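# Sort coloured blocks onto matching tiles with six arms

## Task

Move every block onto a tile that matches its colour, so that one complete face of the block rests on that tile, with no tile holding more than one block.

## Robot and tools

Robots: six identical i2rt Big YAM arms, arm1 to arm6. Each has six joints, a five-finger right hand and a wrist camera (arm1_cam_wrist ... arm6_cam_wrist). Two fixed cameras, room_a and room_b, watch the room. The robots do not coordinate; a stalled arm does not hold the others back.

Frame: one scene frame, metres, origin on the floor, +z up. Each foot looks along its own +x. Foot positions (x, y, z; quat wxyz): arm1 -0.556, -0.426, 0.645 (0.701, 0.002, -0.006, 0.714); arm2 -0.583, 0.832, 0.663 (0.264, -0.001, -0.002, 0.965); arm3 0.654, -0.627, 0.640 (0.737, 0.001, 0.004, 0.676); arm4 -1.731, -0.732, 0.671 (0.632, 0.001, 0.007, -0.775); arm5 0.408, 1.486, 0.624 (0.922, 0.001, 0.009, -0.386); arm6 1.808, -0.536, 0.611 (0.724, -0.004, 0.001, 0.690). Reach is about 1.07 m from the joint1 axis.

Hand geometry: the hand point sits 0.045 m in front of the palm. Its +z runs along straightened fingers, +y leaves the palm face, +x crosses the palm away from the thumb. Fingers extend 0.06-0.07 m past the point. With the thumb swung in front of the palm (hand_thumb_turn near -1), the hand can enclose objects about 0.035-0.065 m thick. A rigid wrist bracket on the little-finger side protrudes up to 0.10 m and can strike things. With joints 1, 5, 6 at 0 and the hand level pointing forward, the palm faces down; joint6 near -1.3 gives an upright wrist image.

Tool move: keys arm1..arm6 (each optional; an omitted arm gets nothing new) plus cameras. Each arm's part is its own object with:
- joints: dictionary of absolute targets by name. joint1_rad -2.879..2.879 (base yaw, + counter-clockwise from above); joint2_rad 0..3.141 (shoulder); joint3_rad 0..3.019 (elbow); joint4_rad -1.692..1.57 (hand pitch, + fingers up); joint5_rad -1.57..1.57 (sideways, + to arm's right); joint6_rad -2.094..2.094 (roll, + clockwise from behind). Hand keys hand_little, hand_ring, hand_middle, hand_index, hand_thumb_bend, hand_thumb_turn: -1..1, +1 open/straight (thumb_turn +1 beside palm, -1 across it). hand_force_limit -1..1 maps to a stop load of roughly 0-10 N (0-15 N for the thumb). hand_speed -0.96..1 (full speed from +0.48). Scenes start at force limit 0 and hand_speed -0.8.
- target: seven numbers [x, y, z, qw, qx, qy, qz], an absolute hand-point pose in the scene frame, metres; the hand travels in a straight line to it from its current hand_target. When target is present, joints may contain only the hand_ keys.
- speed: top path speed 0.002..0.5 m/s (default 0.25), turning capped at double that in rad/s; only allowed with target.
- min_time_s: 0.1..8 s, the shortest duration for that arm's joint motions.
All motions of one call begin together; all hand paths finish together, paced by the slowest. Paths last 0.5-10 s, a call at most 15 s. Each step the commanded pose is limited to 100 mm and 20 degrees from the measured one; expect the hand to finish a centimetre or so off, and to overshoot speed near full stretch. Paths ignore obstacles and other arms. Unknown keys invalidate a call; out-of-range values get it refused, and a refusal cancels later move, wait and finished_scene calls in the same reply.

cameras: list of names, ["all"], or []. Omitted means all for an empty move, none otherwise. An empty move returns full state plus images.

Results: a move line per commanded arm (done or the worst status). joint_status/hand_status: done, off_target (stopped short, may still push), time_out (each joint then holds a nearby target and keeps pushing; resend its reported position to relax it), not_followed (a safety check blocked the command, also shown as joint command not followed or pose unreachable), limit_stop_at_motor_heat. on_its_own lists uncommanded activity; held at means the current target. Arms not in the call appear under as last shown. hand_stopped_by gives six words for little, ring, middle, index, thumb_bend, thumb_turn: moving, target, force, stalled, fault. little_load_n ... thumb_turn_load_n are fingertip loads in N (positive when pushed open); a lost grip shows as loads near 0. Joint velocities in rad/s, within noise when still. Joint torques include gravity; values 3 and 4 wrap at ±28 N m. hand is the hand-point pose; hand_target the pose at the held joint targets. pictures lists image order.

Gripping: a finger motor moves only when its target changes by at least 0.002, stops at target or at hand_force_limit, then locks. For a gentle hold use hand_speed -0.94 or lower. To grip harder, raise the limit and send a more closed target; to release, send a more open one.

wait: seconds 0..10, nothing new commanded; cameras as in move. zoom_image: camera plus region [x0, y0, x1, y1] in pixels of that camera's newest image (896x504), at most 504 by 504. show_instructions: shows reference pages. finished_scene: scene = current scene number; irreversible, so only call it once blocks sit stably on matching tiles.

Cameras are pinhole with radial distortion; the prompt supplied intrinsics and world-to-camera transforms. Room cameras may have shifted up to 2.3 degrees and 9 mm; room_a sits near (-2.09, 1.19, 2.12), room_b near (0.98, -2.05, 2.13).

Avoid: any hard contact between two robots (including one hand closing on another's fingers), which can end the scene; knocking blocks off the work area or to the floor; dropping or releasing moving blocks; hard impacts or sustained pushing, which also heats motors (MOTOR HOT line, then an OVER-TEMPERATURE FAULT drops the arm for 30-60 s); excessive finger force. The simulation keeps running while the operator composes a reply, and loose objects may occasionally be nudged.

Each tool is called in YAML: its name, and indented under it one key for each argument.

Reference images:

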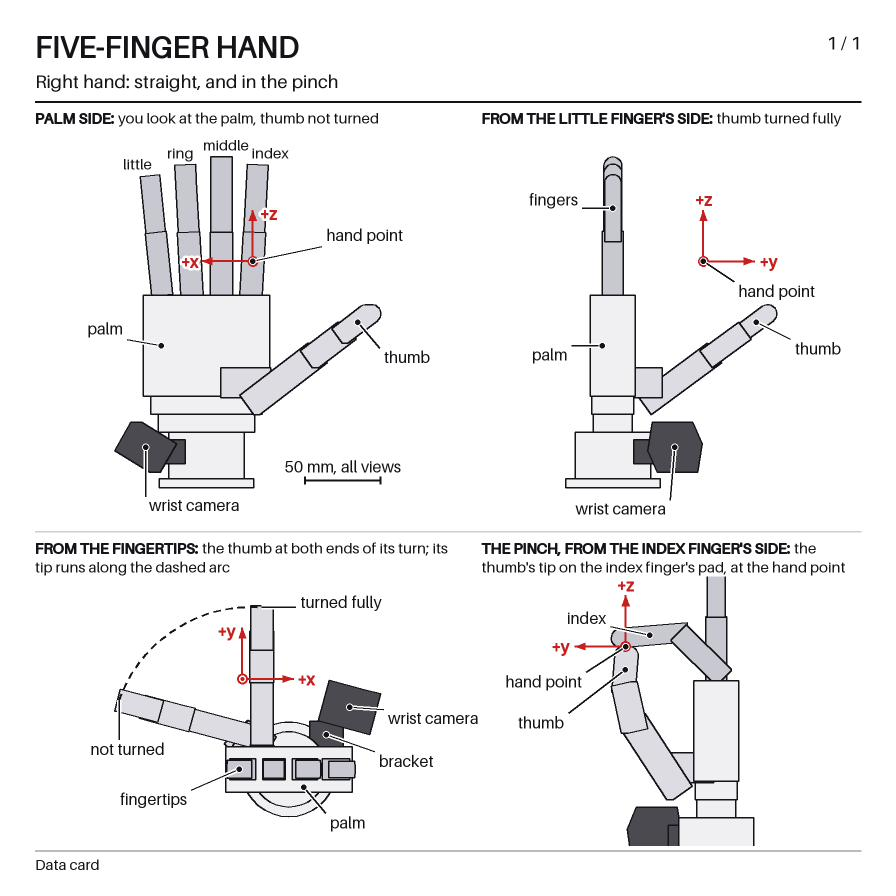

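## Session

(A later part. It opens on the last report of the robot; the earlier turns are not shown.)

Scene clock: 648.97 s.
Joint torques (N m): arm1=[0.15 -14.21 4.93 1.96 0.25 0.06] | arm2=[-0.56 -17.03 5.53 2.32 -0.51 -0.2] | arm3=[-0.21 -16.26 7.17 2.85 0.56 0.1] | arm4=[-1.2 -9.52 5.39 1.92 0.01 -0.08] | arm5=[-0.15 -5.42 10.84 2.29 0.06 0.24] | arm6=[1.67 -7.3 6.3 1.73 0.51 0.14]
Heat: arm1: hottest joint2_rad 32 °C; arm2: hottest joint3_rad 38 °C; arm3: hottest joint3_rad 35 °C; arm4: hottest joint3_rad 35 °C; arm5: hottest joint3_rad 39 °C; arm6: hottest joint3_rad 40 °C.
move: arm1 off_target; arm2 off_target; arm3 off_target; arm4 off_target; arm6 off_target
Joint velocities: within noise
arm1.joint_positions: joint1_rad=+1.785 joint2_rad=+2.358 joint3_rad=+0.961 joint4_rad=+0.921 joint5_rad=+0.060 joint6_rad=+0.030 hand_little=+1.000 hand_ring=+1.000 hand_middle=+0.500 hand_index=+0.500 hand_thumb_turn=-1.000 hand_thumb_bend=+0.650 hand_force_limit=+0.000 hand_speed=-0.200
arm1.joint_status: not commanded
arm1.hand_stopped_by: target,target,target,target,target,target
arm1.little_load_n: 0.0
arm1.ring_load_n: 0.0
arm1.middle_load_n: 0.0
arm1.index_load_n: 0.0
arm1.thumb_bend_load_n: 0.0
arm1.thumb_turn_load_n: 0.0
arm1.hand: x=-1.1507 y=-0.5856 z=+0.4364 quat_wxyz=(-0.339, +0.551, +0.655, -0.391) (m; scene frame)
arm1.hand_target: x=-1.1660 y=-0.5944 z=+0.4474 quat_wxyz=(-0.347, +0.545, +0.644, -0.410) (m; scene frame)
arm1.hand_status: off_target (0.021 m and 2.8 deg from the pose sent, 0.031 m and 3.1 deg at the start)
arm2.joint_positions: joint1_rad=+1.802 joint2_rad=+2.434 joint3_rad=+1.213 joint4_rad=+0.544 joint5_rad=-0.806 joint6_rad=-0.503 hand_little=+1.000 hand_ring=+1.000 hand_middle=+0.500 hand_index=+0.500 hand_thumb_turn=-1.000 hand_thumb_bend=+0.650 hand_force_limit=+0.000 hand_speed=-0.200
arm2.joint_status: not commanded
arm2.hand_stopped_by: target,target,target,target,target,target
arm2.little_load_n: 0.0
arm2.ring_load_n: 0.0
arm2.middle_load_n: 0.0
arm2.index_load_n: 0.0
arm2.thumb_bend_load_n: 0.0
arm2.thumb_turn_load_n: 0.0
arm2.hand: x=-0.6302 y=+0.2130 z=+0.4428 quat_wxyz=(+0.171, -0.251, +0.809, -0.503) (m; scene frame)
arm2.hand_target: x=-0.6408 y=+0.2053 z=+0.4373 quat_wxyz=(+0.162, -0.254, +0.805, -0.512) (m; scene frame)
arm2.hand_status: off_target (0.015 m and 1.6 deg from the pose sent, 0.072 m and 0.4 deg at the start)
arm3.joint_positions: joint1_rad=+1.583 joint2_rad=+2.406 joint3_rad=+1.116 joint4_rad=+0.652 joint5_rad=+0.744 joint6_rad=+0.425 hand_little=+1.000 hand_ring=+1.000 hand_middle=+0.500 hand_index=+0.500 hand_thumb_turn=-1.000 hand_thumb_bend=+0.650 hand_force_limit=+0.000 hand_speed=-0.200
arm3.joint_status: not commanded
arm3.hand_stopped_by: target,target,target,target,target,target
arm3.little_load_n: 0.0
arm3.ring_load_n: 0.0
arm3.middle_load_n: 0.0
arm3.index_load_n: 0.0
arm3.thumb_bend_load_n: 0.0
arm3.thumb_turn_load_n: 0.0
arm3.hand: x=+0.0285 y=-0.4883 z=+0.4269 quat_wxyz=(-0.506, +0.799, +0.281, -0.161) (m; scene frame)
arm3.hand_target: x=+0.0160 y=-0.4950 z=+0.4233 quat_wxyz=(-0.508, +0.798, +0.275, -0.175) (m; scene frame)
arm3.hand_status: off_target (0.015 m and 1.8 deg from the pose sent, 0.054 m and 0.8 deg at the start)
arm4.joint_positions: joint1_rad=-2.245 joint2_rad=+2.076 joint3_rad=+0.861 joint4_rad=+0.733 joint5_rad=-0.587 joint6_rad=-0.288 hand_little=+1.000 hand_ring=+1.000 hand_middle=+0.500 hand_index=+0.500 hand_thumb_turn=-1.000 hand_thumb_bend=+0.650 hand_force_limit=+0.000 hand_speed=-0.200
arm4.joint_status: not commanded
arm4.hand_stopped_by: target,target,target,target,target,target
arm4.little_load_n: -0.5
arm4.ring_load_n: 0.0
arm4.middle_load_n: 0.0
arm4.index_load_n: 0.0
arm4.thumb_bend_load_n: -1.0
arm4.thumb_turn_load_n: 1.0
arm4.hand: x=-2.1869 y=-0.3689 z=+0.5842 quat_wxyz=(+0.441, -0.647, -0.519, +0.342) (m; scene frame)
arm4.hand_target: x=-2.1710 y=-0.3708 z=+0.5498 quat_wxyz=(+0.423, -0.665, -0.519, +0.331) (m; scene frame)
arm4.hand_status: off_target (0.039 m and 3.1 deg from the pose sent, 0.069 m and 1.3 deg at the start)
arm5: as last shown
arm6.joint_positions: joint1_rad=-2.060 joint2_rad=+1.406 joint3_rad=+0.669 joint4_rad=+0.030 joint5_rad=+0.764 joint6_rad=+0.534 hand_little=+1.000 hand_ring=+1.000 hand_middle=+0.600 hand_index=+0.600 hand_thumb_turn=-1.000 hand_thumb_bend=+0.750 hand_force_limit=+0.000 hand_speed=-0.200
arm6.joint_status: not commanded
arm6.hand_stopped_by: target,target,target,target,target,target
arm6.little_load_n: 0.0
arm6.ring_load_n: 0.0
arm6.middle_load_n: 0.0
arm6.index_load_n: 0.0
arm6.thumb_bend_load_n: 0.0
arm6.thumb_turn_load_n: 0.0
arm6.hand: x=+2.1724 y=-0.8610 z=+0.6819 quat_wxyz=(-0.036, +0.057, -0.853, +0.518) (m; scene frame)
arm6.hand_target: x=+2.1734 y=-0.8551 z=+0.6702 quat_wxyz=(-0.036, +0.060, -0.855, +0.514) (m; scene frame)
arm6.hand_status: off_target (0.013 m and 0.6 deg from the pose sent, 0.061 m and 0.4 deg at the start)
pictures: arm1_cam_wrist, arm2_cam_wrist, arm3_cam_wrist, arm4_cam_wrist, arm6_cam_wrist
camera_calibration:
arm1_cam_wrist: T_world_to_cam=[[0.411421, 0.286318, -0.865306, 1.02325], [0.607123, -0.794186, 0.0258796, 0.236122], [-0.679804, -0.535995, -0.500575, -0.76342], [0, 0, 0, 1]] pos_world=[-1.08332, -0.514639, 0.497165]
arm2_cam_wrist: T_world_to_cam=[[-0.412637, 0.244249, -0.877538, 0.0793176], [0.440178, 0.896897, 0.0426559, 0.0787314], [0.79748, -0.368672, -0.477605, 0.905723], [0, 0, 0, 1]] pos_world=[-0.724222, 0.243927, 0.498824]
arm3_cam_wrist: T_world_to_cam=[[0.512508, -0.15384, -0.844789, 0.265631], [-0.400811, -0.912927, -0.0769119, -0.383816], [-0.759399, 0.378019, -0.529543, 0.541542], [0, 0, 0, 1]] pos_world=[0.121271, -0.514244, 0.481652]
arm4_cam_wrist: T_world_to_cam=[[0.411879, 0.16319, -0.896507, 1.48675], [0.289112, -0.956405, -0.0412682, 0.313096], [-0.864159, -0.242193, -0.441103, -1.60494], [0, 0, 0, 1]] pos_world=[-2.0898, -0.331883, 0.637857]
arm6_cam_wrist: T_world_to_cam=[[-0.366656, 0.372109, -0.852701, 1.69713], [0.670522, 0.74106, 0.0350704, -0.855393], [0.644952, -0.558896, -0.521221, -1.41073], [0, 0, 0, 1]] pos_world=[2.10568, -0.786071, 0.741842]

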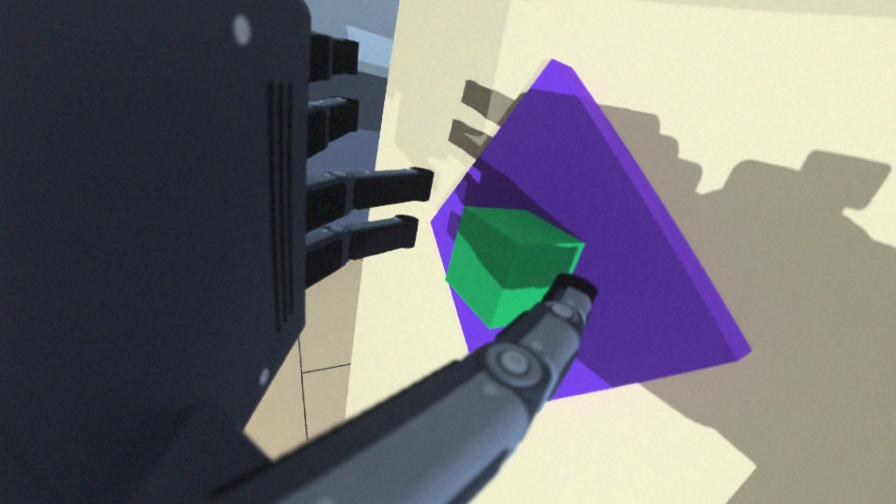

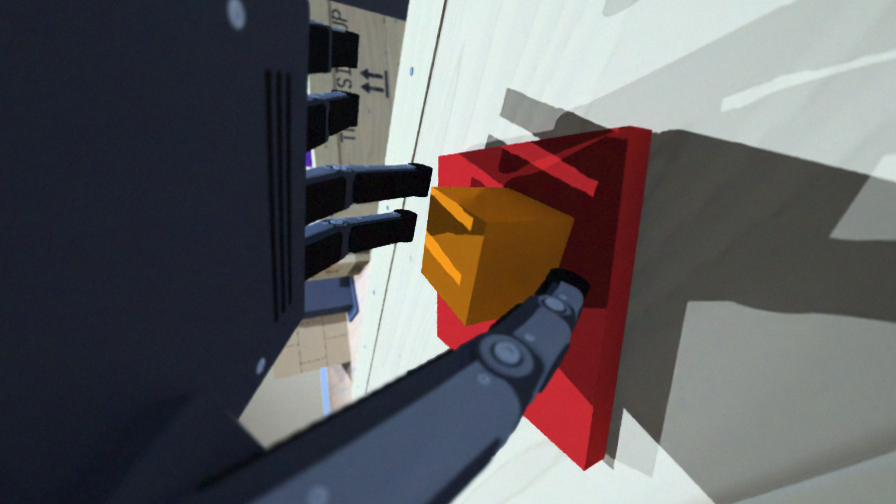

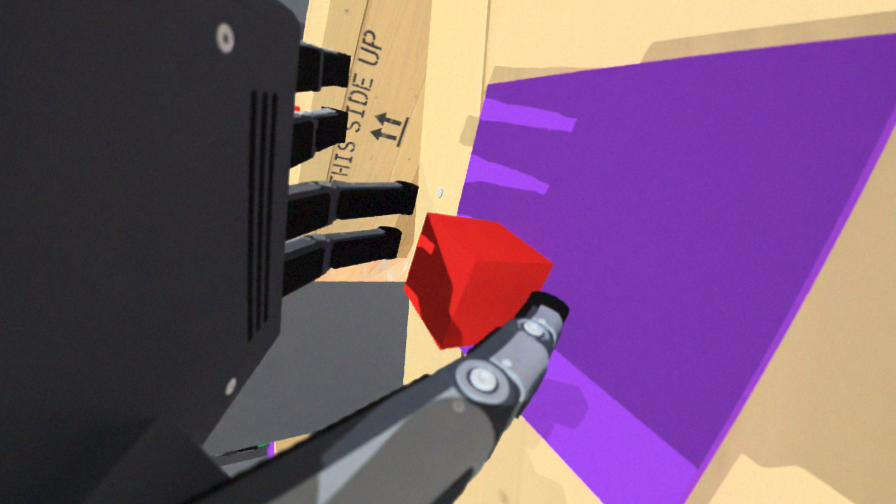

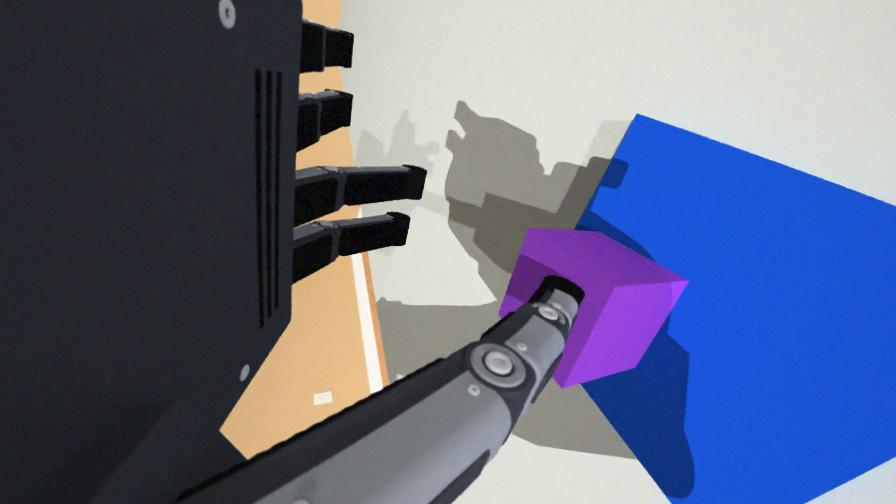

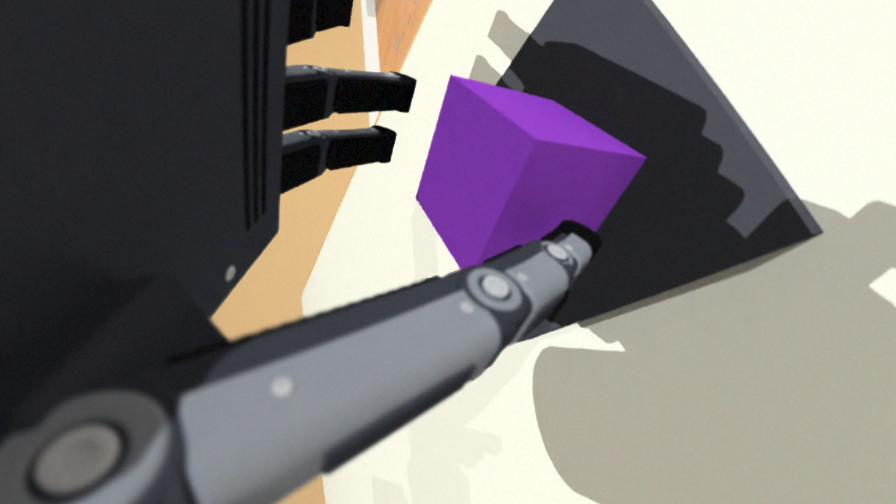

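move:
  arm1: {"target": [-1.1668, -0.5945, 0.4405, 0.3472, -0.5450, -0.6437, 0.4101], "speed": 0.08}
  arm2: {"joints": {"hand_index": -0.2, "hand_middle": -0.2, "hand_thumb_bend": 0.0, "hand_speed": -0.94, "hand_force_limit": -0.4}}
  arm3: {"joints": {"hand_index": -0.4, "hand_middle": -0.4, "hand_thumb_bend": 0.0, "hand_speed": -0.94, "hand_force_limit": -0.4}}
  arm4: {"target": [-2.1700, -0.3660, 0.63, 0.4234, -0.6646, -0.5192, 0.3308], "speed": 0.08}
  arm6: {"target": [2.1666, -0.8484, 0.659, -0.0359, 0.0598, -0.8551, 0.5138], "speed": 0.08}
  cameras: ["arm1_cam_wrist", "arm2_cam_wrist", "arm3_cam_wrist", "arm4_cam_wrist", "arm6_cam_wrist"]

Scene clock: 725.53 s.
Joint torques (N m): arm1=[0.26 -14.21 4.88 1.96 0.26 0.06] | arm2=[0.03 -17.9 5.46 2.43 -0.49 -0.19] | arm3=[0.15 -17.32 7.32 2.77 0.56 0.12] | arm4=[-1.49 -14.45 6.24 1.48 -0.32 -0.03] | arm5=[-0.5 -5.25 10.84 2.19 0.04 0.25] | arm6=[1.49 -7.59 6.01 1.95 0.48 0.17]
Heat: arm1: hottest joint2_rad 32 °C; arm2: hottest joint3_rad 36 °C; arm3: hottest joint3_rad 34 °C; arm4: hottest joint3_rad 33 °C; arm5: hottest joint3_rad 39 °C; arm6: hottest joint3_rad 36 °C.
move: arm1 off_target; arm2 off_target; arm3 off_target; arm4 done; arm6 off_target
Joint velocities: within noise
arm1.joint_positions: joint1_rad=+1.785 joint2_rad=+2.375 joint3_rad=+0.969 joint4_rad=+0.931 joint5_rad=+0.060 joint6_rad=+0.030 hand_little=+1.000 hand_ring=+1.000 hand_middle=+0.500 hand_index=+0.500 hand_thumb_turn=-1.000 hand_thumb_bend=+0.650 hand_force_limit=+0.000 hand_speed=-0.200
arm1.joint_status: not commanded
arm1.hand_stopped_by: target,target,target,target,target,target
arm1.little_load_n: 0.0
arm1.ring_load_n: 0.0
arm1.middle_load_n: 0.0
arm1.index_load_n: 0.0
arm1.thumb_bend_load_n: 0.0
arm1.thumb_turn_load_n: 0.0
arm1.hand: x=-1.1514 y=-0.5857 z=+0.4309 quat_wxyz=(-0.339, +0.550, +0.655, -0.392) (m; scene frame)
arm1.hand_target: x=-1.1663 y=-0.5944 z=+0.4411 quat_wxyz=(-0.347, +0.545, +0.644, -0.410) (m; scene frame)
arm1.hand_status: off_target (0.020 m and 2.7 deg from the pose sent, 0.019 m and 2.8 deg at the start)
arm2.joint_positions: joint1_rad=+1.802 joint2_rad=+2.434 joint3_rad=+1.213 joint4_rad=+0.544 joint5_rad=-0.807 joint6_rad=-0.504 hand_little=+1.000 hand_ring=+1.000 hand_middle=+0.123 hand_index=+0.112 hand_thumb_turn=-1.000 hand_thumb_bend=+0.453 hand_force_limit=-0.400 hand_speed=-0.940
arm2.joint_status: hand_middle off_target (ended at +0.123, target -0.200); hand_index off_target (ended at +0.112, target -0.200); hand_thumb_bend off_target (ended at +0.453, target +0.000); the others done
arm2.hand_stopped_by: target,target,force,force,force,target
arm2.little_load_n: 0.0
arm2.ring_load_n: 0.0
arm2.middle_load_n: 2.0
arm2.index_load_n: 5.5
arm2.thumb_bend_load_n: 6.0
arm2.thumb_turn_load_n: -1.5
arm2.hand: x=-0.6301 y=+0.2131 z=+0.4428 quat_wxyz=(+0.171, -0.252, +0.809, -0.503) (m; scene frame)
arm2.hand_target: x=-0.6408 y=+0.2053 z=+0.4372 quat_wxyz=(+0.162, -0.254, +0.805, -0.512) (m; scene frame)
arm2.hand_status: not commanded
arm3.joint_positions: joint1_rad=+1.583 joint2_rad=+2.406 joint3_rad=+1.116 joint4_rad=+0.652 joint5_rad=+0.744 joint6_rad=+0.425 hand_little=+1.000 hand_ring=+1.000 hand_middle=+0.061 hand_index=+0.050 hand_thumb_turn=-1.000 hand_thumb_bend=+0.423 hand_force_limit=-0.400 hand_speed=-0.940
arm3.joint_status: hand_middle off_target (ended at +0.061, target -0.400); hand_index off_target (ended at +0.050, target -0.400); hand_thumb_bend off_target (ended at +0.423, target +0.000); the others done
arm3.hand_stopped_by: target,target,force,force,force,target
arm3.little_load_n: 0.0
arm3.ring_load_n: 0.0
arm3.middle_load_n: 3.0
arm3.index_load_n: 3.0
arm3.thumb_bend_load_n: 5.5
arm3.thumb_turn_load_n: 0.0
arm3.hand: x=+0.0284 y=-0.4883 z=+0.4270 quat_wxyz=(-0.506, +0.799, +0.281, -0.161) (m; scene frame)
arm3.hand_target: x=+0.0160 y=-0.4950 z=+0.4233 quat_wxyz=(-0.508, +0.798, +0.275, -0.175) (m; scene frame)
arm3.hand_status: not commanded
arm4.joint_positions: joint1_rad=-2.255 joint2_rad=+1.929 joint3_rad=+0.849 joint4_rad=+0.537 joint5_rad=-0.585 joint6_rad=-0.299 hand_little=+1.000 hand_ring=+1.000 hand_middle=+0.500 hand_index=+0.500 hand_thumb_turn=-1.000 hand_thumb_bend=+0.650 hand_force_limit=+0.000 hand_speed=-0.200
arm4.joint_status: not commanded
arm4.hand_stopped_by: target,target,target,target,target,target
arm4.little_load_n: 0.0
arm4.ring_load_n: 0.0
arm4.middle_load_n: 0.0
arm4.index_load_n: -0.5
arm4.thumb_bend_load_n: 0.0
arm4.thumb_turn_load_n: 0.0
arm4.hand: x=-2.1763 y=-0.3715 z=+0.6270 quat_wxyz=(+0.420, -0.664, -0.520, +0.336) (m; scene frame)
arm4.hand_target: x=-2.1701 y=-0.3659 z=+0.6300 quat_wxyz=(+0.424, -0.665, -0.519, +0.331) (m; scene frame)
arm4.hand_status: done (0.009 m and 0.7 deg from the pose sent, 0.049 m and 3.1 deg at the start)
arm5: as last shown
arm5.thumb_turn_load_n: 0.0
arm6.joint_positions: joint1_rad=-2.054 joint2_rad=+1.407 joint3_rad=+0.634 joint4_rad=+0.065 joint5_rad=+0.768 joint6_rad=+0.539 hand_little=+1.000 hand_ring=+1.000 hand_middle=+0.600 hand_index=+0.600 hand_thumb_turn=-1.000 hand_thumb_bend=+0.750 hand_force_limit=+0.000 hand_speed=-0.200
arm6.joint_status: not commanded
arm6.hand_stopped_by: target,target,target,target,target,target
arm6.little_load_n: 0.0
arm6.ring_load_n: 0.0
arm6.middle_load_n: 0.0
arm6.index_load_n: 0.0
arm6.thumb_bend_load_n: 0.5
arm6.thumb_turn_load_n: 0.0
arm6.hand: x=+2.1661 y=-0.8546 z=+0.6718 quat_wxyz=(-0.037, +0.056, -0.853, +0.518) (m; scene frame)
arm6.hand_target: x=+2.1663 y=-0.8482 z=+0.6593 quat_wxyz=(-0.036, +0.060, -0.855, +0.514) (m; scene frame)
arm6.hand_status: off_target (0.014 m and 0.7 deg from the pose sent, 0.027 m and 0.6 deg at the start)
pictures: arm1_cam_wrist, arm2_cam_wrist, arm3_cam_wrist, arm4_cam_wrist, arm6_cam_wrist
camera_calibration:
arm1_cam_wrist: T_world_to_cam=[[0.410112, 0.285996, -0.866034, 1.01734], [0.607152, -0.794184, 0.0252503, 0.236976], [-0.680569, -0.53617, -0.499348, -0.768202], [0, 0, 0, 1]] pos_world=[-1.08392, -0.514639, 0.491466]
arm2_cam_wrist: T_world_to_cam=[[-0.412623, 0.243654, -0.87771, 0.0795996], [0.439453, 0.89726, 0.0424887, 0.0781551], [0.797887, -0.36818, -0.477305, 0.905668], [0, 0, 0, 1]] pos_world=[-0.724122, 0.243929, 0.498824]
arm3_cam_wrist: T_world_to_cam=[[0.512208, -0.153783, -0.844982, 0.265791], [-0.401049, -0.912817, -0.0769776, -0.383697], [-0.759475, 0.378307, -0.529226, 0.541547], [0, 0, 0, 1]] pos_world=[0.12127, -0.514243, 0.481653]
arm4_cam_wrist: T_world_to_cam=[[0.450406, 0.127686, -0.883646, 1.58378], [0.282654, -0.959206, 0.00546752, 0.264993], [-0.846901, -0.252228, -0.468123, -1.52677], [0, 0, 0, 1]] pos_world=[-2.08127, -0.333139, 0.683331]
arm6_cam_wrist: T_world_to_cam=[[-0.3649, 0.370977, -0.853946, 1.67987], [0.670119, 0.741393, 0.0357321, -0.854857], [0.646366, -0.559207, -0.519133, -1.41318], [0, 0, 0, 1]] pos_world=[2.09927, -0.77967, 0.731437]

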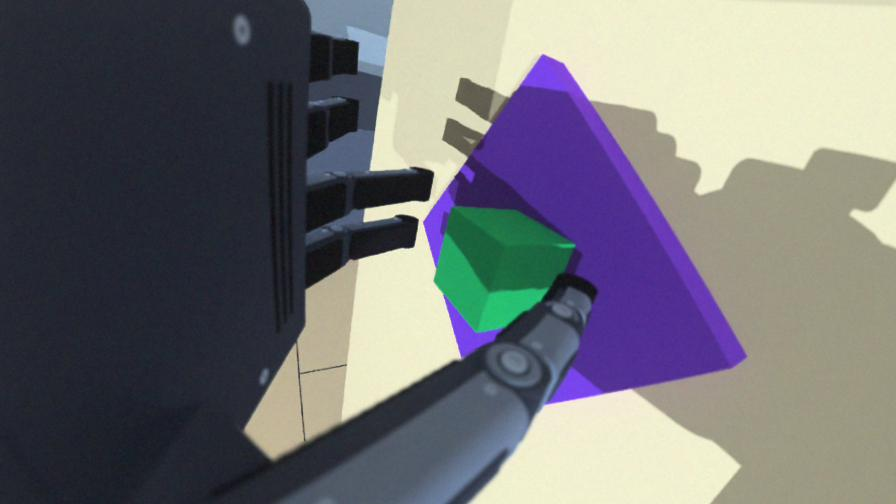

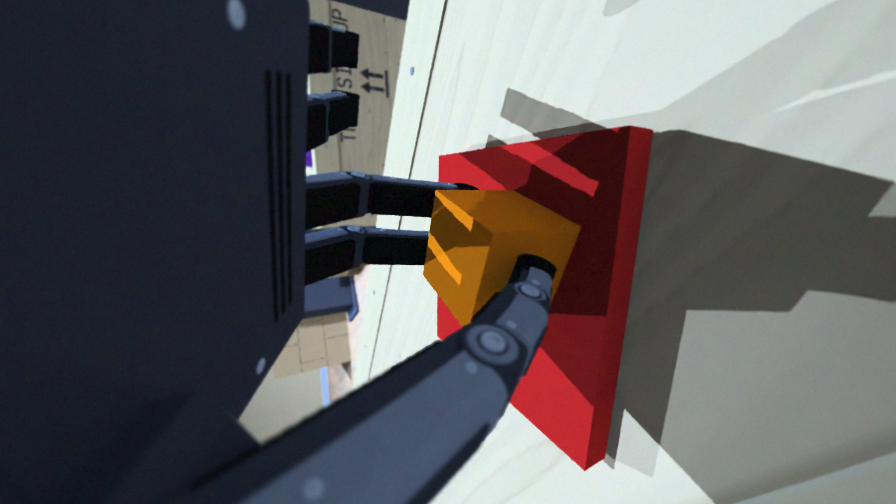

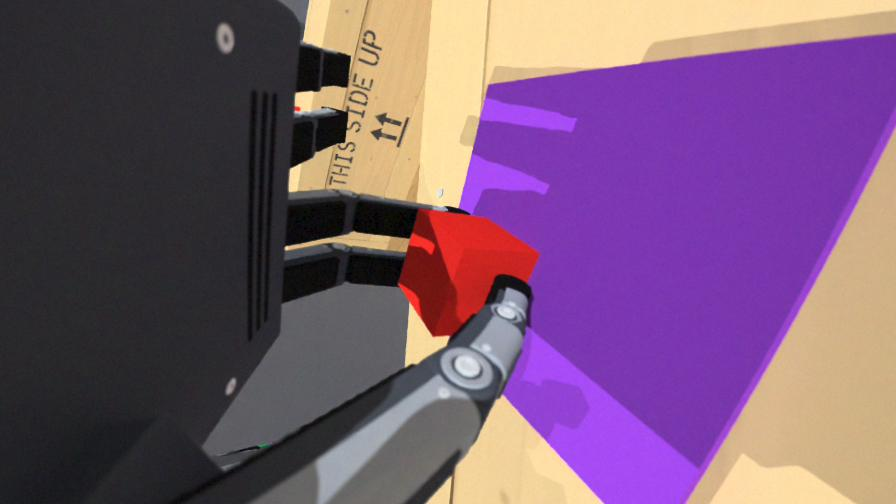

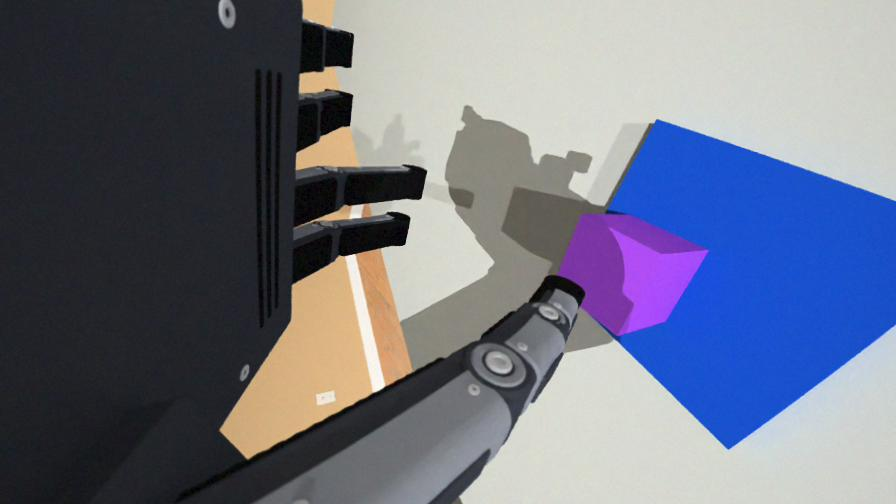

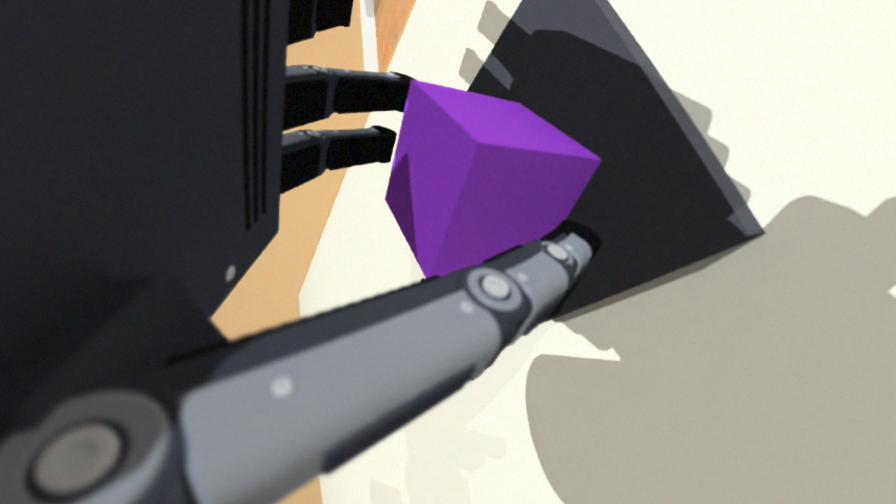

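move:
  arm1: {"joints": {"hand_index": -0.4, "hand_middle": -0.4, "hand_thumb_bend": 0.0, "hand_speed": -0.94, "hand_force_limit": -0.4}}
  arm2: {"target": [-0.6408, 0.2047, 0.60, 0.1616, -0.2536, 0.8043, -0.5124], "speed": 0.12}
  arm3: {"target": [0.0153, -0.4948, 0.60, 0.5080, -0.7975, -0.2746, 0.1749], "speed": 0.12}
  arm4: {"target": [-2.1600, -0.3755, 0.60, 0.4234, -0.6646, -0.5192, 0.3308], "speed": 0.08}
  arm6: {"joints": {"hand_index": -0.1, "hand_middle": -0.1, "hand_thumb_bend": 0.0, "hand_speed": -0.94, "hand_force_limit": -0.3}}
  cameras: ["arm1_cam_wrist", "arm2_cam_wrist", "arm3_cam_wrist", "arm4_cam_wrist", "arm6_cam_wrist"]

Scene clock: 761.90 s.
Joint torques (N m): arm1=[0.32 -14.27 4.82 1.95 0.25 0.06] | arm2=[-0.73 -17.55 4.88 0.99 -0.45 -0.11] | arm3=[0.26 -19.96 6.49 1.92 0.56 0.1] | arm4=[-1.14 -11.63 5.57 2.5 -0.32 -0.06] | arm5=[-0.21 -5.42 10.81 2.3 0.05 0.26] | arm6=[1.38 -7.12 6.11 1.61 0.39 0.14]
Heat: arm1: hottest joint2_rad 32 °C; arm2: hottest joint3_rad 36 °C; arm3: hottest joint3_rad 34 °C; arm4: hottest joint3_rad 33 °C; arm5: hottest joint3_rad 39 °C; arm6: hottest joint3_rad 36 °C.
move: arm1 off_target; arm2 done; arm3 off_target; arm4 off_target; arm6 off_target
Joint velocities: within noise
arm1.joint_positions: joint1_rad=+1.785 joint2_rad=+2.375 joint3_rad=+0.969 joint4_rad=+0.931 joint5_rad=+0.060 joint6_rad=+0.030 hand_little=+1.000 hand_ring=+1.000 hand_middle=+0.061 hand_index=+0.050 hand_thumb_turn=-1.000 hand_thumb_bend=+0.423 hand_force_limit=-0.400 hand_speed=-0.940
arm1.joint_status: hand_middle off_target (ended at +0.061, target -0.400); hand_index off_target (ended at +0.050, target -0.400); hand_thumb_bend off_target (ended at +0.423, target +0.000); the others done
arm1.hand_stopped_by: target,target,force,force,force,target
arm1.little_load_n: -0.5
arm1.ring_load_n: 0.0
arm1.middle_load_n: 4.5
arm1.index_load_n: 3.5
arm1.thumb_bend_load_n: 5.5
arm1.thumb_turn_load_n: -0.5
arm1.hand: x=-1.1514 y=-0.5857 z=+0.4307 quat_wxyz=(-0.339, +0.550, +0.655, -0.392) (m; scene frame)
arm1.hand_target: x=-1.1663 y=-0.5944 z=+0.4411 quat_wxyz=(-0.347, +0.545, +0.644, -0.410) (m; scene frame)
arm1.hand_status: not commanded
arm2.joint_positions: joint1_rad=+1.802 joint2_rad=+2.075 joint3_rad=+1.144 joint4_rad=+0.299 joint5_rad=-0.807 joint6_rad=-0.504 hand_little=+1.000 hand_ring=+1.000 hand_middle=+0.123 hand_index=+0.112 hand_thumb_turn=-1.000 hand_thumb_bend=+0.453 hand_force_limit=-0.400 hand_speed=-0.940
arm2.joint_status: not commanded
arm2.hand_stopped_by: target,target,force,force,force,target
arm2.little_load_n: 0.0
arm2.ring_load_n: 0.0
arm2.middle_load_n: 1.5
arm2.index_load_n: 5.5
arm2.thumb_bend_load_n: 6.0
arm2.thumb_turn_load_n: -1.5
arm2.hand: x=-0.6351 y=+0.1975 z=+0.6050 quat_wxyz=(+0.160, -0.259, +0.799, -0.519) (m; scene frame)
arm2.hand_target: x=-0.6407 y=+0.2047 z=+0.6000 quat_wxyz=(+0.162, -0.253, +0.804, -0.512) (m; scene frame)
arm2.hand_status: done (0.010 m and 1.1 deg from the pose sent, 0.158 m and 1.6 deg at the start)
arm3.joint_positions: joint1_rad=+1.584 joint2_rad=+2.020 joint3_rad=+1.058 joint4_rad=+0.340 joint5_rad=+0.745 joint6_rad=+0.426 hand_little=+1.000 hand_ring=+1.000 hand_middle=+0.061 hand_index=+0.050 hand_thumb_turn=-1.000 hand_thumb_bend=+0.423 hand_force_limit=-0.400 hand_speed=-0.940
arm3.joint_status: not commanded
arm3.hand_stopped_by: target,target,force,force,force,target
arm3.little_load_n: 0.0
arm3.ring_load_n: 0.0
arm3.middle_load_n: 3.0
arm3.index_load_n: 3.0
arm3.thumb_bend_load_n: 5.5
arm3.thumb_turn_load_n: 0.0
arm3.hand: x=+0.0153 y=-0.4869 z=+0.5914 quat_wxyz=(-0.508, +0.798, +0.278, -0.167) (m; scene frame)
arm3.hand_target: x=+0.0152 y=-0.4947 z=+0.5998 quat_wxyz=(-0.508, +0.797, +0.275, -0.175) (m; scene frame)
arm3.hand_status: off_target (0.012 m and 0.9 deg from the pose sent, 0.174 m and 1.7 deg at the start)
arm4.joint_positions: joint1_rad=-2.258 joint2_rad=+1.947 joint3_rad=+0.813 joint4_rad=+0.614 joint5_rad=-0.588 joint6_rad=-0.302 hand_little=+1.000 hand_ring=+1.000 hand_middle=+0.500 hand_index=+0.500 hand_thumb_turn=-1.000 hand_thumb_bend=+0.650 hand_force_limit=+0.000 hand_speed=-0.200
arm4.joint_status: not commanded
arm4.hand_stopped_by: target,target,target,target,target,target
arm4.little_load_n: 0.0
arm4.ring_load_n: 0.0
arm4.middle_load_n: 0.0
arm4.index_load_n: 0.0
arm4.thumb_bend_load_n: 0.0
arm4.thumb_turn_load_n: 0.0
arm4.hand: x=-2.1699 y=-0.3768 z=+0.6180 quat_wxyz=(+0.430, -0.657, -0.520, +0.336) (m; scene frame)
arm4.hand_target: x=-2.1599 y=-0.3760 z=+0.6006 quat_wxyz=(+0.423, -0.665, -0.519, +0.331) (m; scene frame)
arm4.hand_status: off_target (0.021 m and 1.3 deg from the pose sent, 0.032 m and 0.7 deg at the start)
arm5: as last shown
arm6.joint_positions: joint1_rad=-2.054 joint2_rad=+1.407 joint3_rad=+0.634 joint4_rad=+0.068 joint5_rad=+0.771 joint6_rad=+0.541 hand_little=+1.000 hand_ring=+1.000 hand_middle=+0.190 hand_index=+0.189 hand_thumb_turn=-1.000 hand_thumb_bend=+0.545 hand_force_limit=-0.300 hand_speed=-0.940
arm6.joint_status: hand_middle off_target (ended at +0.190, target -0.100); hand_index off_target (ended at +0.189, target -0.100); hand_thumb_bend off_target (ended at +0.545, target +0.000); the others done
arm6.hand_stopped_by: target,target,force,force,force,target
arm6.little_load_n: 0.0
arm6.ring_load_n: 0.0
arm6.middle_load_n: 4.0
arm6.index_load_n: 3.5
arm6.thumb_bend_load_n: 8.0
arm6.thumb_turn_load_n: 0.0
arm6.hand: x=+2.1664 y=-0.8551 z=+0.6725 quat_wxyz=(-0.038, +0.054, -0.852, +0.519) (m; scene frame)
arm6.hand_target: x=+2.1662 y=-0.8483 z=+0.6593 quat_wxyz=(-0.036, +0.060, -0.855, +0.514) (m; scene frame)
arm6.hand_status: not commanded
pictures: arm1_cam_wrist, arm2_cam_wrist, arm3_cam_wrist, arm4_cam_wrist, arm6_cam_wrist
camera_calibration:
arm1_cam_wrist: T_world_to_cam=[[0.410254, 0.285688, -0.866068, 1.01722], [0.607018, -0.794278, 0.025536, 0.236584], [-0.680603, -0.536195, -0.499274, -0.768271], [0, 0, 0, 1]] pos_world=[-1.08382, -0.514639, 0.491366]
arm2_cam_wrist: T_world_to_cam=[[-0.424594, 0.205911, -0.881658, 0.22591], [0.439605, 0.898189, -0.00193563, 0.114235], [0.791497, -0.388403, -0.471885, 0.97804], [0, 0, 0, 1]] pos_world=[-0.728415, 0.230752, 0.660919]
arm3_cam_wrist: T_world_to_cam=[[0.49909, -0.1527, -0.85299, 0.41702], [-0.402081, -0.91278, -0.0718568, -0.378052], [-0.76762, 0.378834, -0.516957, 0.61119], [0, 0, 0, 1]] pos_world=[0.109023, -0.512939, 0.644507]
arm4_cam_wrist: T_world_to_cam=[[0.436721, 0.144639, -0.887893, 1.55298], [0.282756, -0.959038, -0.0171509, 0.272344], [-0.854004, -0.243567, -0.45973, -1.54428], [0, 0, 0, 1]] pos_world=[-2.07405, -0.339568, 0.673601]
arm6_cam_wrist: T_world_to_cam=[[-0.361595, 0.369571, -0.85596, 1.67374], [0.671746, 0.739921, 0.0356946, -0.859319], [0.646534, -0.562081, -0.515809, -1.41835], [0, 0, 0, 1]] pos_world=[2.09947, -0.779963, 0.731731]

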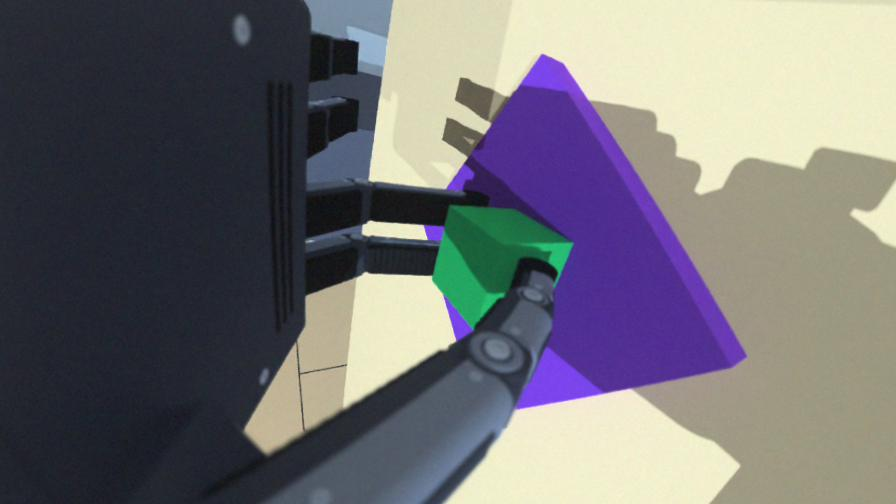

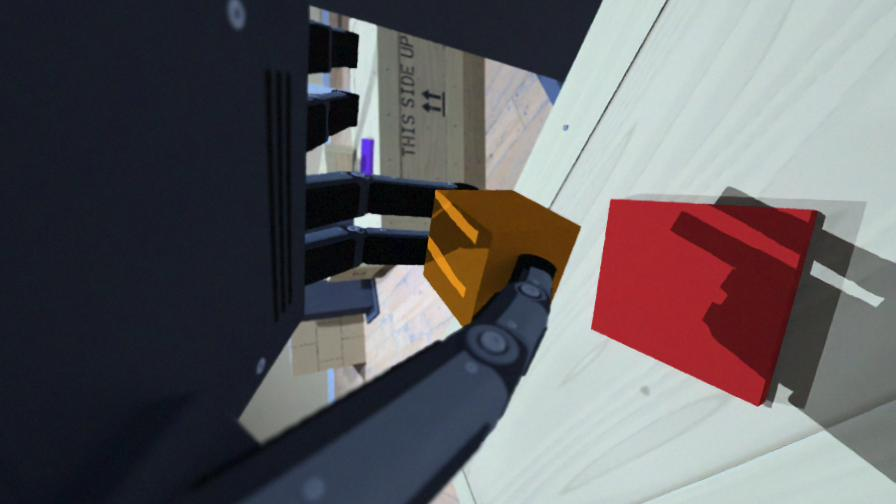

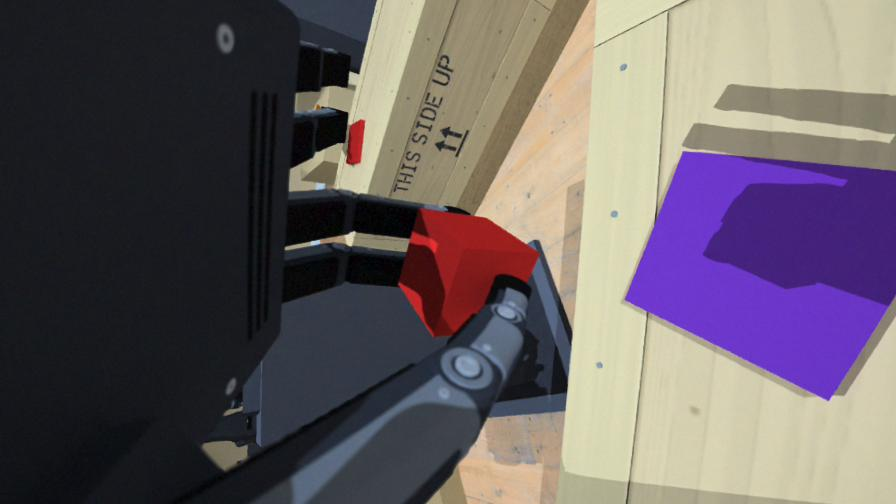

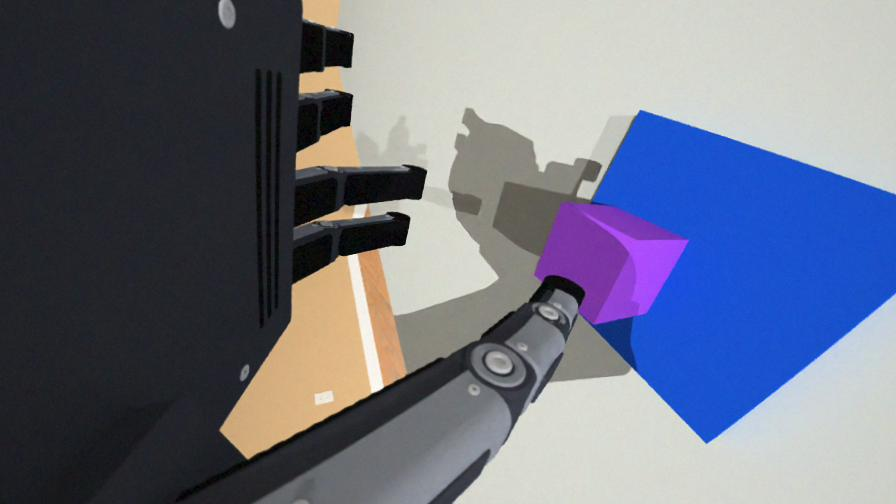

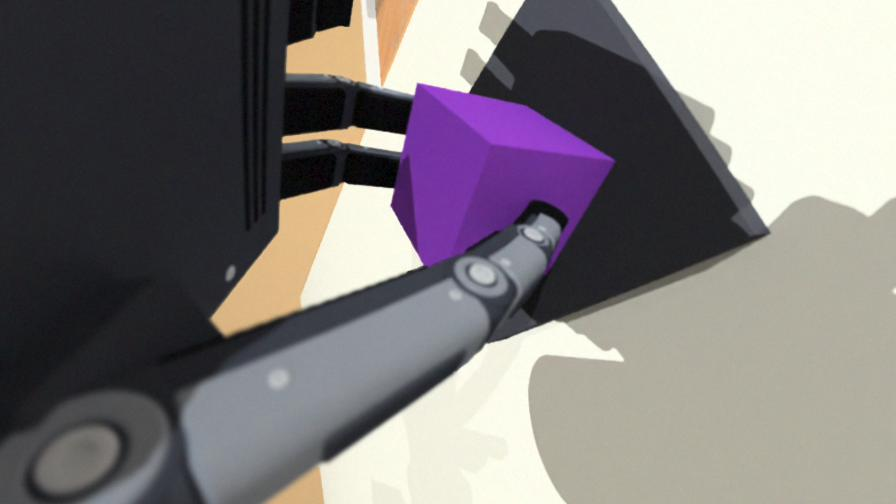

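move:
  arm1: {"target": [-1.1668, -0.5945, 0.61, 0.3472, -0.5450, -0.6437, 0.4101], "speed": 0.12}
  arm2: {"joints": {"joint1_rad": 0.259}, "min_time_s": 3}
  arm3: {"joints": {"joint1_rad": -1.443}, "min_time_s": 5}
  arm4: {"target": [-2.1580, -0.3790, 0.548, 0.4234, -0.6646, -0.5192, 0.3308], "speed": 0.08}
  arm6: {"target": [2.1640, -0.8490, 0.80, -0.0359, 0.0598, -0.8551, 0.5138], "speed": 0.12}
  cameras: ["arm1_cam_wrist", "arm2_cam_wrist", "arm3_cam_wrist", "arm4_cam_wrist", "arm6_cam_wrist"]

Scene clock: 818.37 s.
Joint torques (N m): arm1=[0.03 -14.45 5.07 0.77 0.15 0.04] | arm2=[0.91 -18.02 4.81 1.02 -0.44 -0.1] | arm3=[-0.26 -19.55 6.53 1.91 0.48 0.12] | arm4=[-1.2 -11.69 5.18 2.43 -0.32 -0.07] | arm5=[-0.15 -5.42 10.77 2.29 0.06 0.24] | arm6=[1.32 -8.94 13.14 1.06 0.44 0.08]
Heat: arm1: hottest joint2_rad 33 °C; arm2: hottest joint3_rad 35 °C; arm3: hottest joint2_rad 35 °C; arm4: hottest joint3_rad 32 °C; arm5: hottest joint3_rad 40 °C; arm6: hottest joint3_rad 36 °C.
move: arm1 done; arm2 done; arm3 done; arm4 off_target; arm6 off_target
Joint velocities: within noise
arm1.joint_positions: joint1_rad=+1.785 joint2_rad=+1.937 joint3_rad=+0.895 joint4_rad=+0.606 joint5_rad=+0.060 joint6_rad=+0.030 hand_little=+1.000 hand_ring=+1.000 hand_middle=+0.061 hand_index=+0.050 hand_thumb_turn=-1.000 hand_thumb_bend=+0.423 hand_force_limit=-0.400 hand_speed=-0.940
arm1.joint_status: not commanded
arm1.hand_stopped_by: target,target,force,force,force,target
arm1.little_load_n: 0.0
arm1.ring_load_n: 0.0
arm1.middle_load_n: 4.0
arm1.index_load_n: 3.5
arm1.thumb_bend_load_n: 6.0
arm1.thumb_turn_load_n: -0.5
arm1.hand: x=-1.1676 y=-0.5914 z=+0.6015 quat_wxyz=(-0.349, +0.544, +0.647, -0.405) (m; scene frame)
arm1.hand_target: x=-1.1668 y=-0.5945 z=+0.6098 quat_wxyz=(-0.347, +0.545, +0.644, -0.410) (m; scene frame)
arm1.hand_status: done (0.009 m and 0.7 deg from the pose sent, 0.180 m and 2.7 deg at the start)
arm2.joint_positions: joint1_rad=+0.254 joint2_rad=+2.075 joint3_rad=+1.144 joint4_rad=+0.299 joint5_rad=-0.807 joint6_rad=-0.505 hand_little=+1.000 hand_ring=+1.000 hand_middle=+0.123 hand_index=+0.112 hand_thumb_turn=-1.000 hand_thumb_bend=+0.453 hand_force_limit=-0.400 hand_speed=-0.940
arm2.joint_status: all done
arm2.hand_stopped_by: target,target,force,force,force,target
arm2.little_load_n: 0.0
arm2.ring_load_n: -0.5
arm2.middle_load_n: 1.5
arm2.index_load_n: 5.0
arm2.thumb_bend_load_n: 6.0
arm2.thumb_turn_load_n: -1.5
arm2.hand: x=-1.2180 y=+0.8702 z=+0.6062 quat_wxyz=(-0.250, +0.372, +0.753, -0.481) (m; scene frame)
arm2.hand_target: x=-1.2116 y=+0.8654 z=+0.6011 quat_wxyz=(-0.240, +0.374, +0.757, -0.480) (m; scene frame)
arm2.hand_status: not commanded
arm3.joint_positions: joint1_rad=-1.449 joint2_rad=+2.020 joint3_rad=+1.058 joint4_rad=+0.340 joint5_rad=+0.748 joint6_rad=+0.426 hand_little=+1.000 hand_ring=+1.000 hand_middle=+0.061 hand_index=+0.050 hand_thumb_turn=-1.000 hand_thumb_bend=+0.423 hand_force_limit=-0.400 hand_speed=-0.940
arm3.joint_status: all done
arm3.hand_stopped_by: target,target,force,force,force,target
arm3.little_load_n: 0.0
arm3.ring_load_n: 0.0
arm3.middle_load_n: 3.0
arm3.index_load_n: 3.0
arm3.thumb_bend_load_n: 5.5
arm3.thumb_turn_load_n: 0.0
arm3.hand: x=+1.3026 y=-0.6990 z=+0.5820 quat_wxyz=(-0.186, +0.324, -0.781, +0.501) (m; scene frame)
arm3.hand_target: x=+1.3019 y=-0.6946 z=+0.5902 quat_wxyz=(-0.193, +0.320, -0.782, +0.499) (m; scene frame)
arm3.hand_status: not commanded
arm4.joint_positions: joint1_rad=-2.258 joint2_rad=+2.096 joint3_rad=+0.813 joint4_rad=+0.753 joint5_rad=-0.588 joint6_rad=-0.302 hand_little=+1.000 hand_ring=+1.000 hand_middle=+0.500 hand_index=+0.500 hand_thumb_turn=-1.000 hand_thumb_bend=+0.650 hand_force_limit=+0.000 hand_speed=-0.200
arm4.joint_status: not commanded
arm4.hand_stopped_by: target,target,target,target,target,target
arm4.little_load_n: 0.0
arm4.ring_load_n: 0.0
arm4.middle_load_n: 0.0
arm4.index_load_n: 0.0
arm4.thumb_bend_load_n: 0.0
arm4.thumb_turn_load_n: 0.0
arm4.hand: x=-2.1649 y=-0.3828 z=+0.5625 quat_wxyz=(+0.426, -0.660, -0.520, +0.336) (m; scene frame)
arm4.hand_target: x=-2.1578 y=-0.3794 z=+0.5483 quat_wxyz=(+0.423, -0.665, -0.519, +0.331) (m; scene frame)
arm4.hand_status: off_target (0.017 m and 0.8 deg from the pose sent, 0.071 m and 1.3 deg at the start)
arm5: as last shown
arm5.thumb_turn_load_n: -0.5
arm6.joint_positions: joint1_rad=-2.054 joint2_rad=+1.181 joint3_rad=+0.776 joint4_rad=-0.377 joint5_rad=+0.766 joint6_rad=+0.544 hand_little=+1.000 hand_ring=+1.000 hand_middle=+0.190 hand_index=+0.189 hand_thumb_turn=-1.000 hand_thumb_bend=+0.545 hand_force_limit=-0.300 hand_speed=-0.940
arm6.joint_status: not commanded
arm6.hand_stopped_by: target,target,force,force,force,target
arm6.little_load_n: 0.0
arm6.ring_load_n: 0.0
arm6.middle_load_n: 4.0
arm6.index_load_n: 3.0
arm6.thumb_bend_load_n: 9.0
arm6.thumb_turn_load_n: 0.0
arm6.hand: x=+2.1460 y=-0.8417 z=+0.7670 quat_wxyz=(-0.013, +0.071, -0.863, +0.499) (m; scene frame)
arm6.hand_target: x=+2.1626 y=-0.8481 z=+0.8001 quat_wxyz=(-0.036, +0.060, -0.855, +0.514) (m; scene frame)
arm6.hand_status: off_target (0.038 m and 3.5 deg from the pose sent, 0.128 m and 1.0 deg at the start)
pictures: arm1_cam_wrist, arm2_cam_wrist, arm3_cam_wrist, arm4_cam_wrist, arm6_cam_wrist
camera_calibration:
arm1_cam_wrist: T_world_to_cam=[[0.376992, 0.278007, -0.88351, 1.14052], [0.608016, -0.793866, 0.00964026, 0.248452], [-0.698708, -0.540823, -0.468314, -0.739618], [0, 0, 0, 1]] pos_world=[-1.09781, -0.519837, 0.658893]
arm2_cam_wrist: T_world_to_cam=[[0.194434, 0.434424, -0.879472, 0.394778], [0.908137, -0.41863, -0.00601525, 1.48537], [-0.370787, -0.797511, -0.475913, 0.643978], [0, 0, 0, 1]] pos_world=[-1.1869, 0.963902, 0.662608]
arm3_cam_wrist: T_world_to_cam=[[-0.525524, 0.0899518, -0.84601, 1.23449], [0.302114, 0.949318, -0.086731, 0.338296], [0.795331, -0.301171, -0.526065, -0.831188], [0, 0, 0, 1]] pos_world=[1.20762, -0.682525, 0.63647]
arm4_cam_wrist: T_world_to_cam=[[0.442501, 0.137542, -0.886158, 1.51121], [0.282764, -0.959159, -0.00767495, 0.258951], [-0.851021, -0.247178, -0.463321, -1.55992], [0, 0, 0, 1]] pos_world=[-2.06946, -0.345056, 0.618414]
arm6_cam_wrist: T_world_to_cam=[[-0.414545, 0.404154, -0.81536, 1.85402], [0.672441, 0.739735, 0.0247866, -0.852306], [0.613168, -0.538007, -0.578423, -1.20891], [0, 0, 0, 1]] pos_world=[2.08296, -0.769228, 0.833555]

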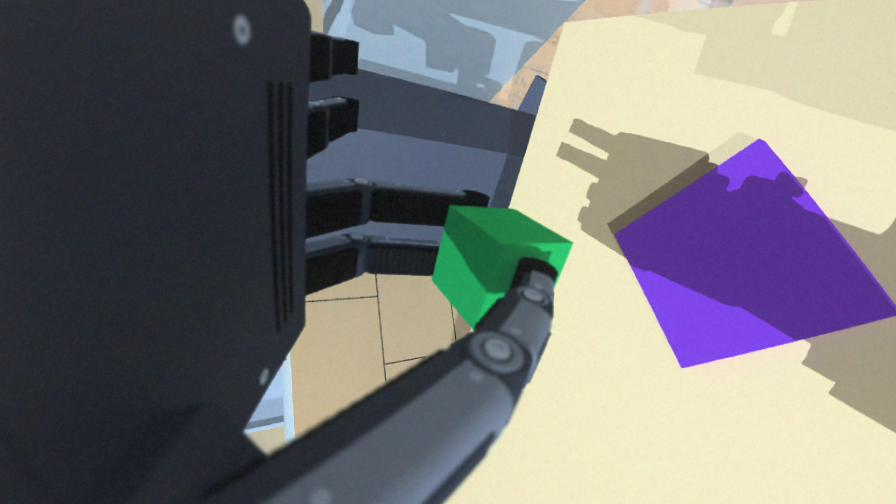

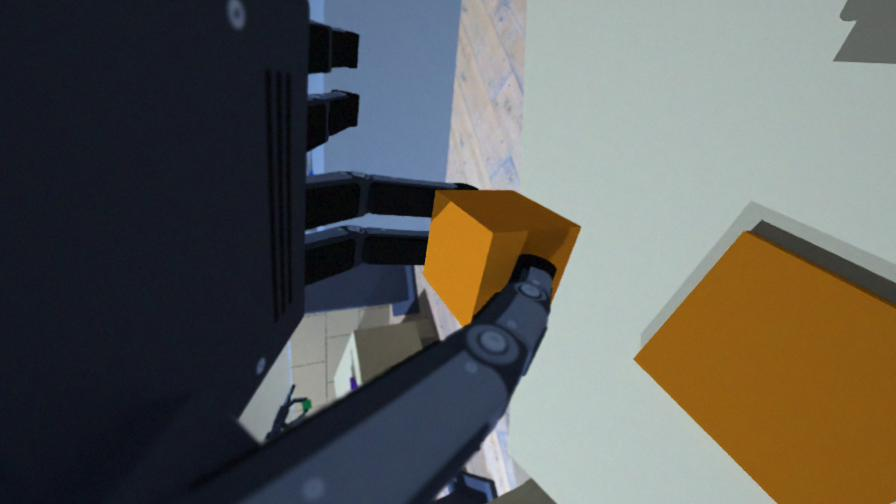

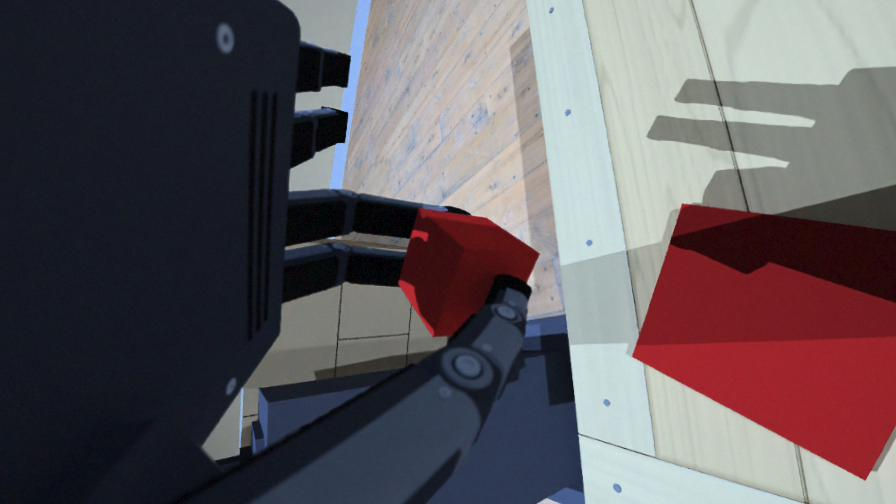

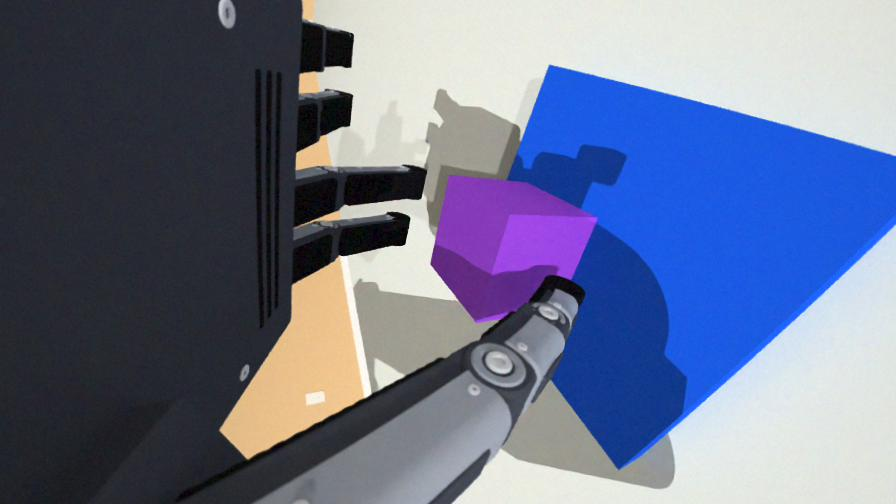

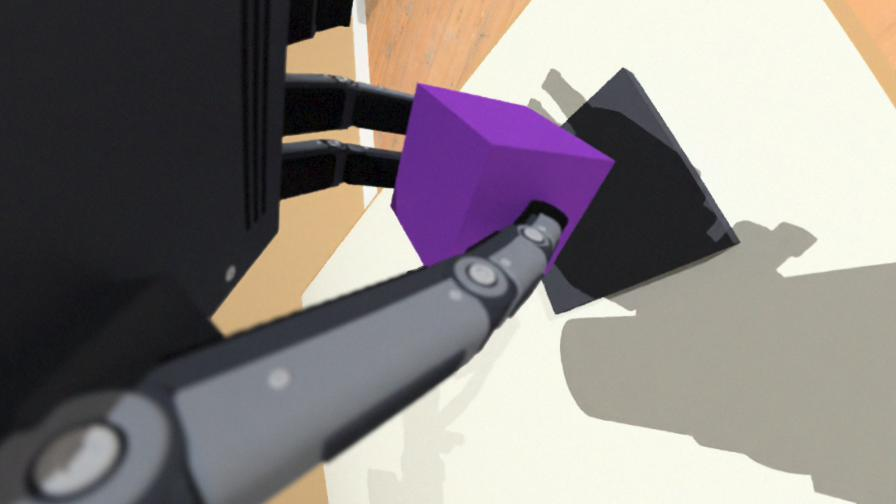

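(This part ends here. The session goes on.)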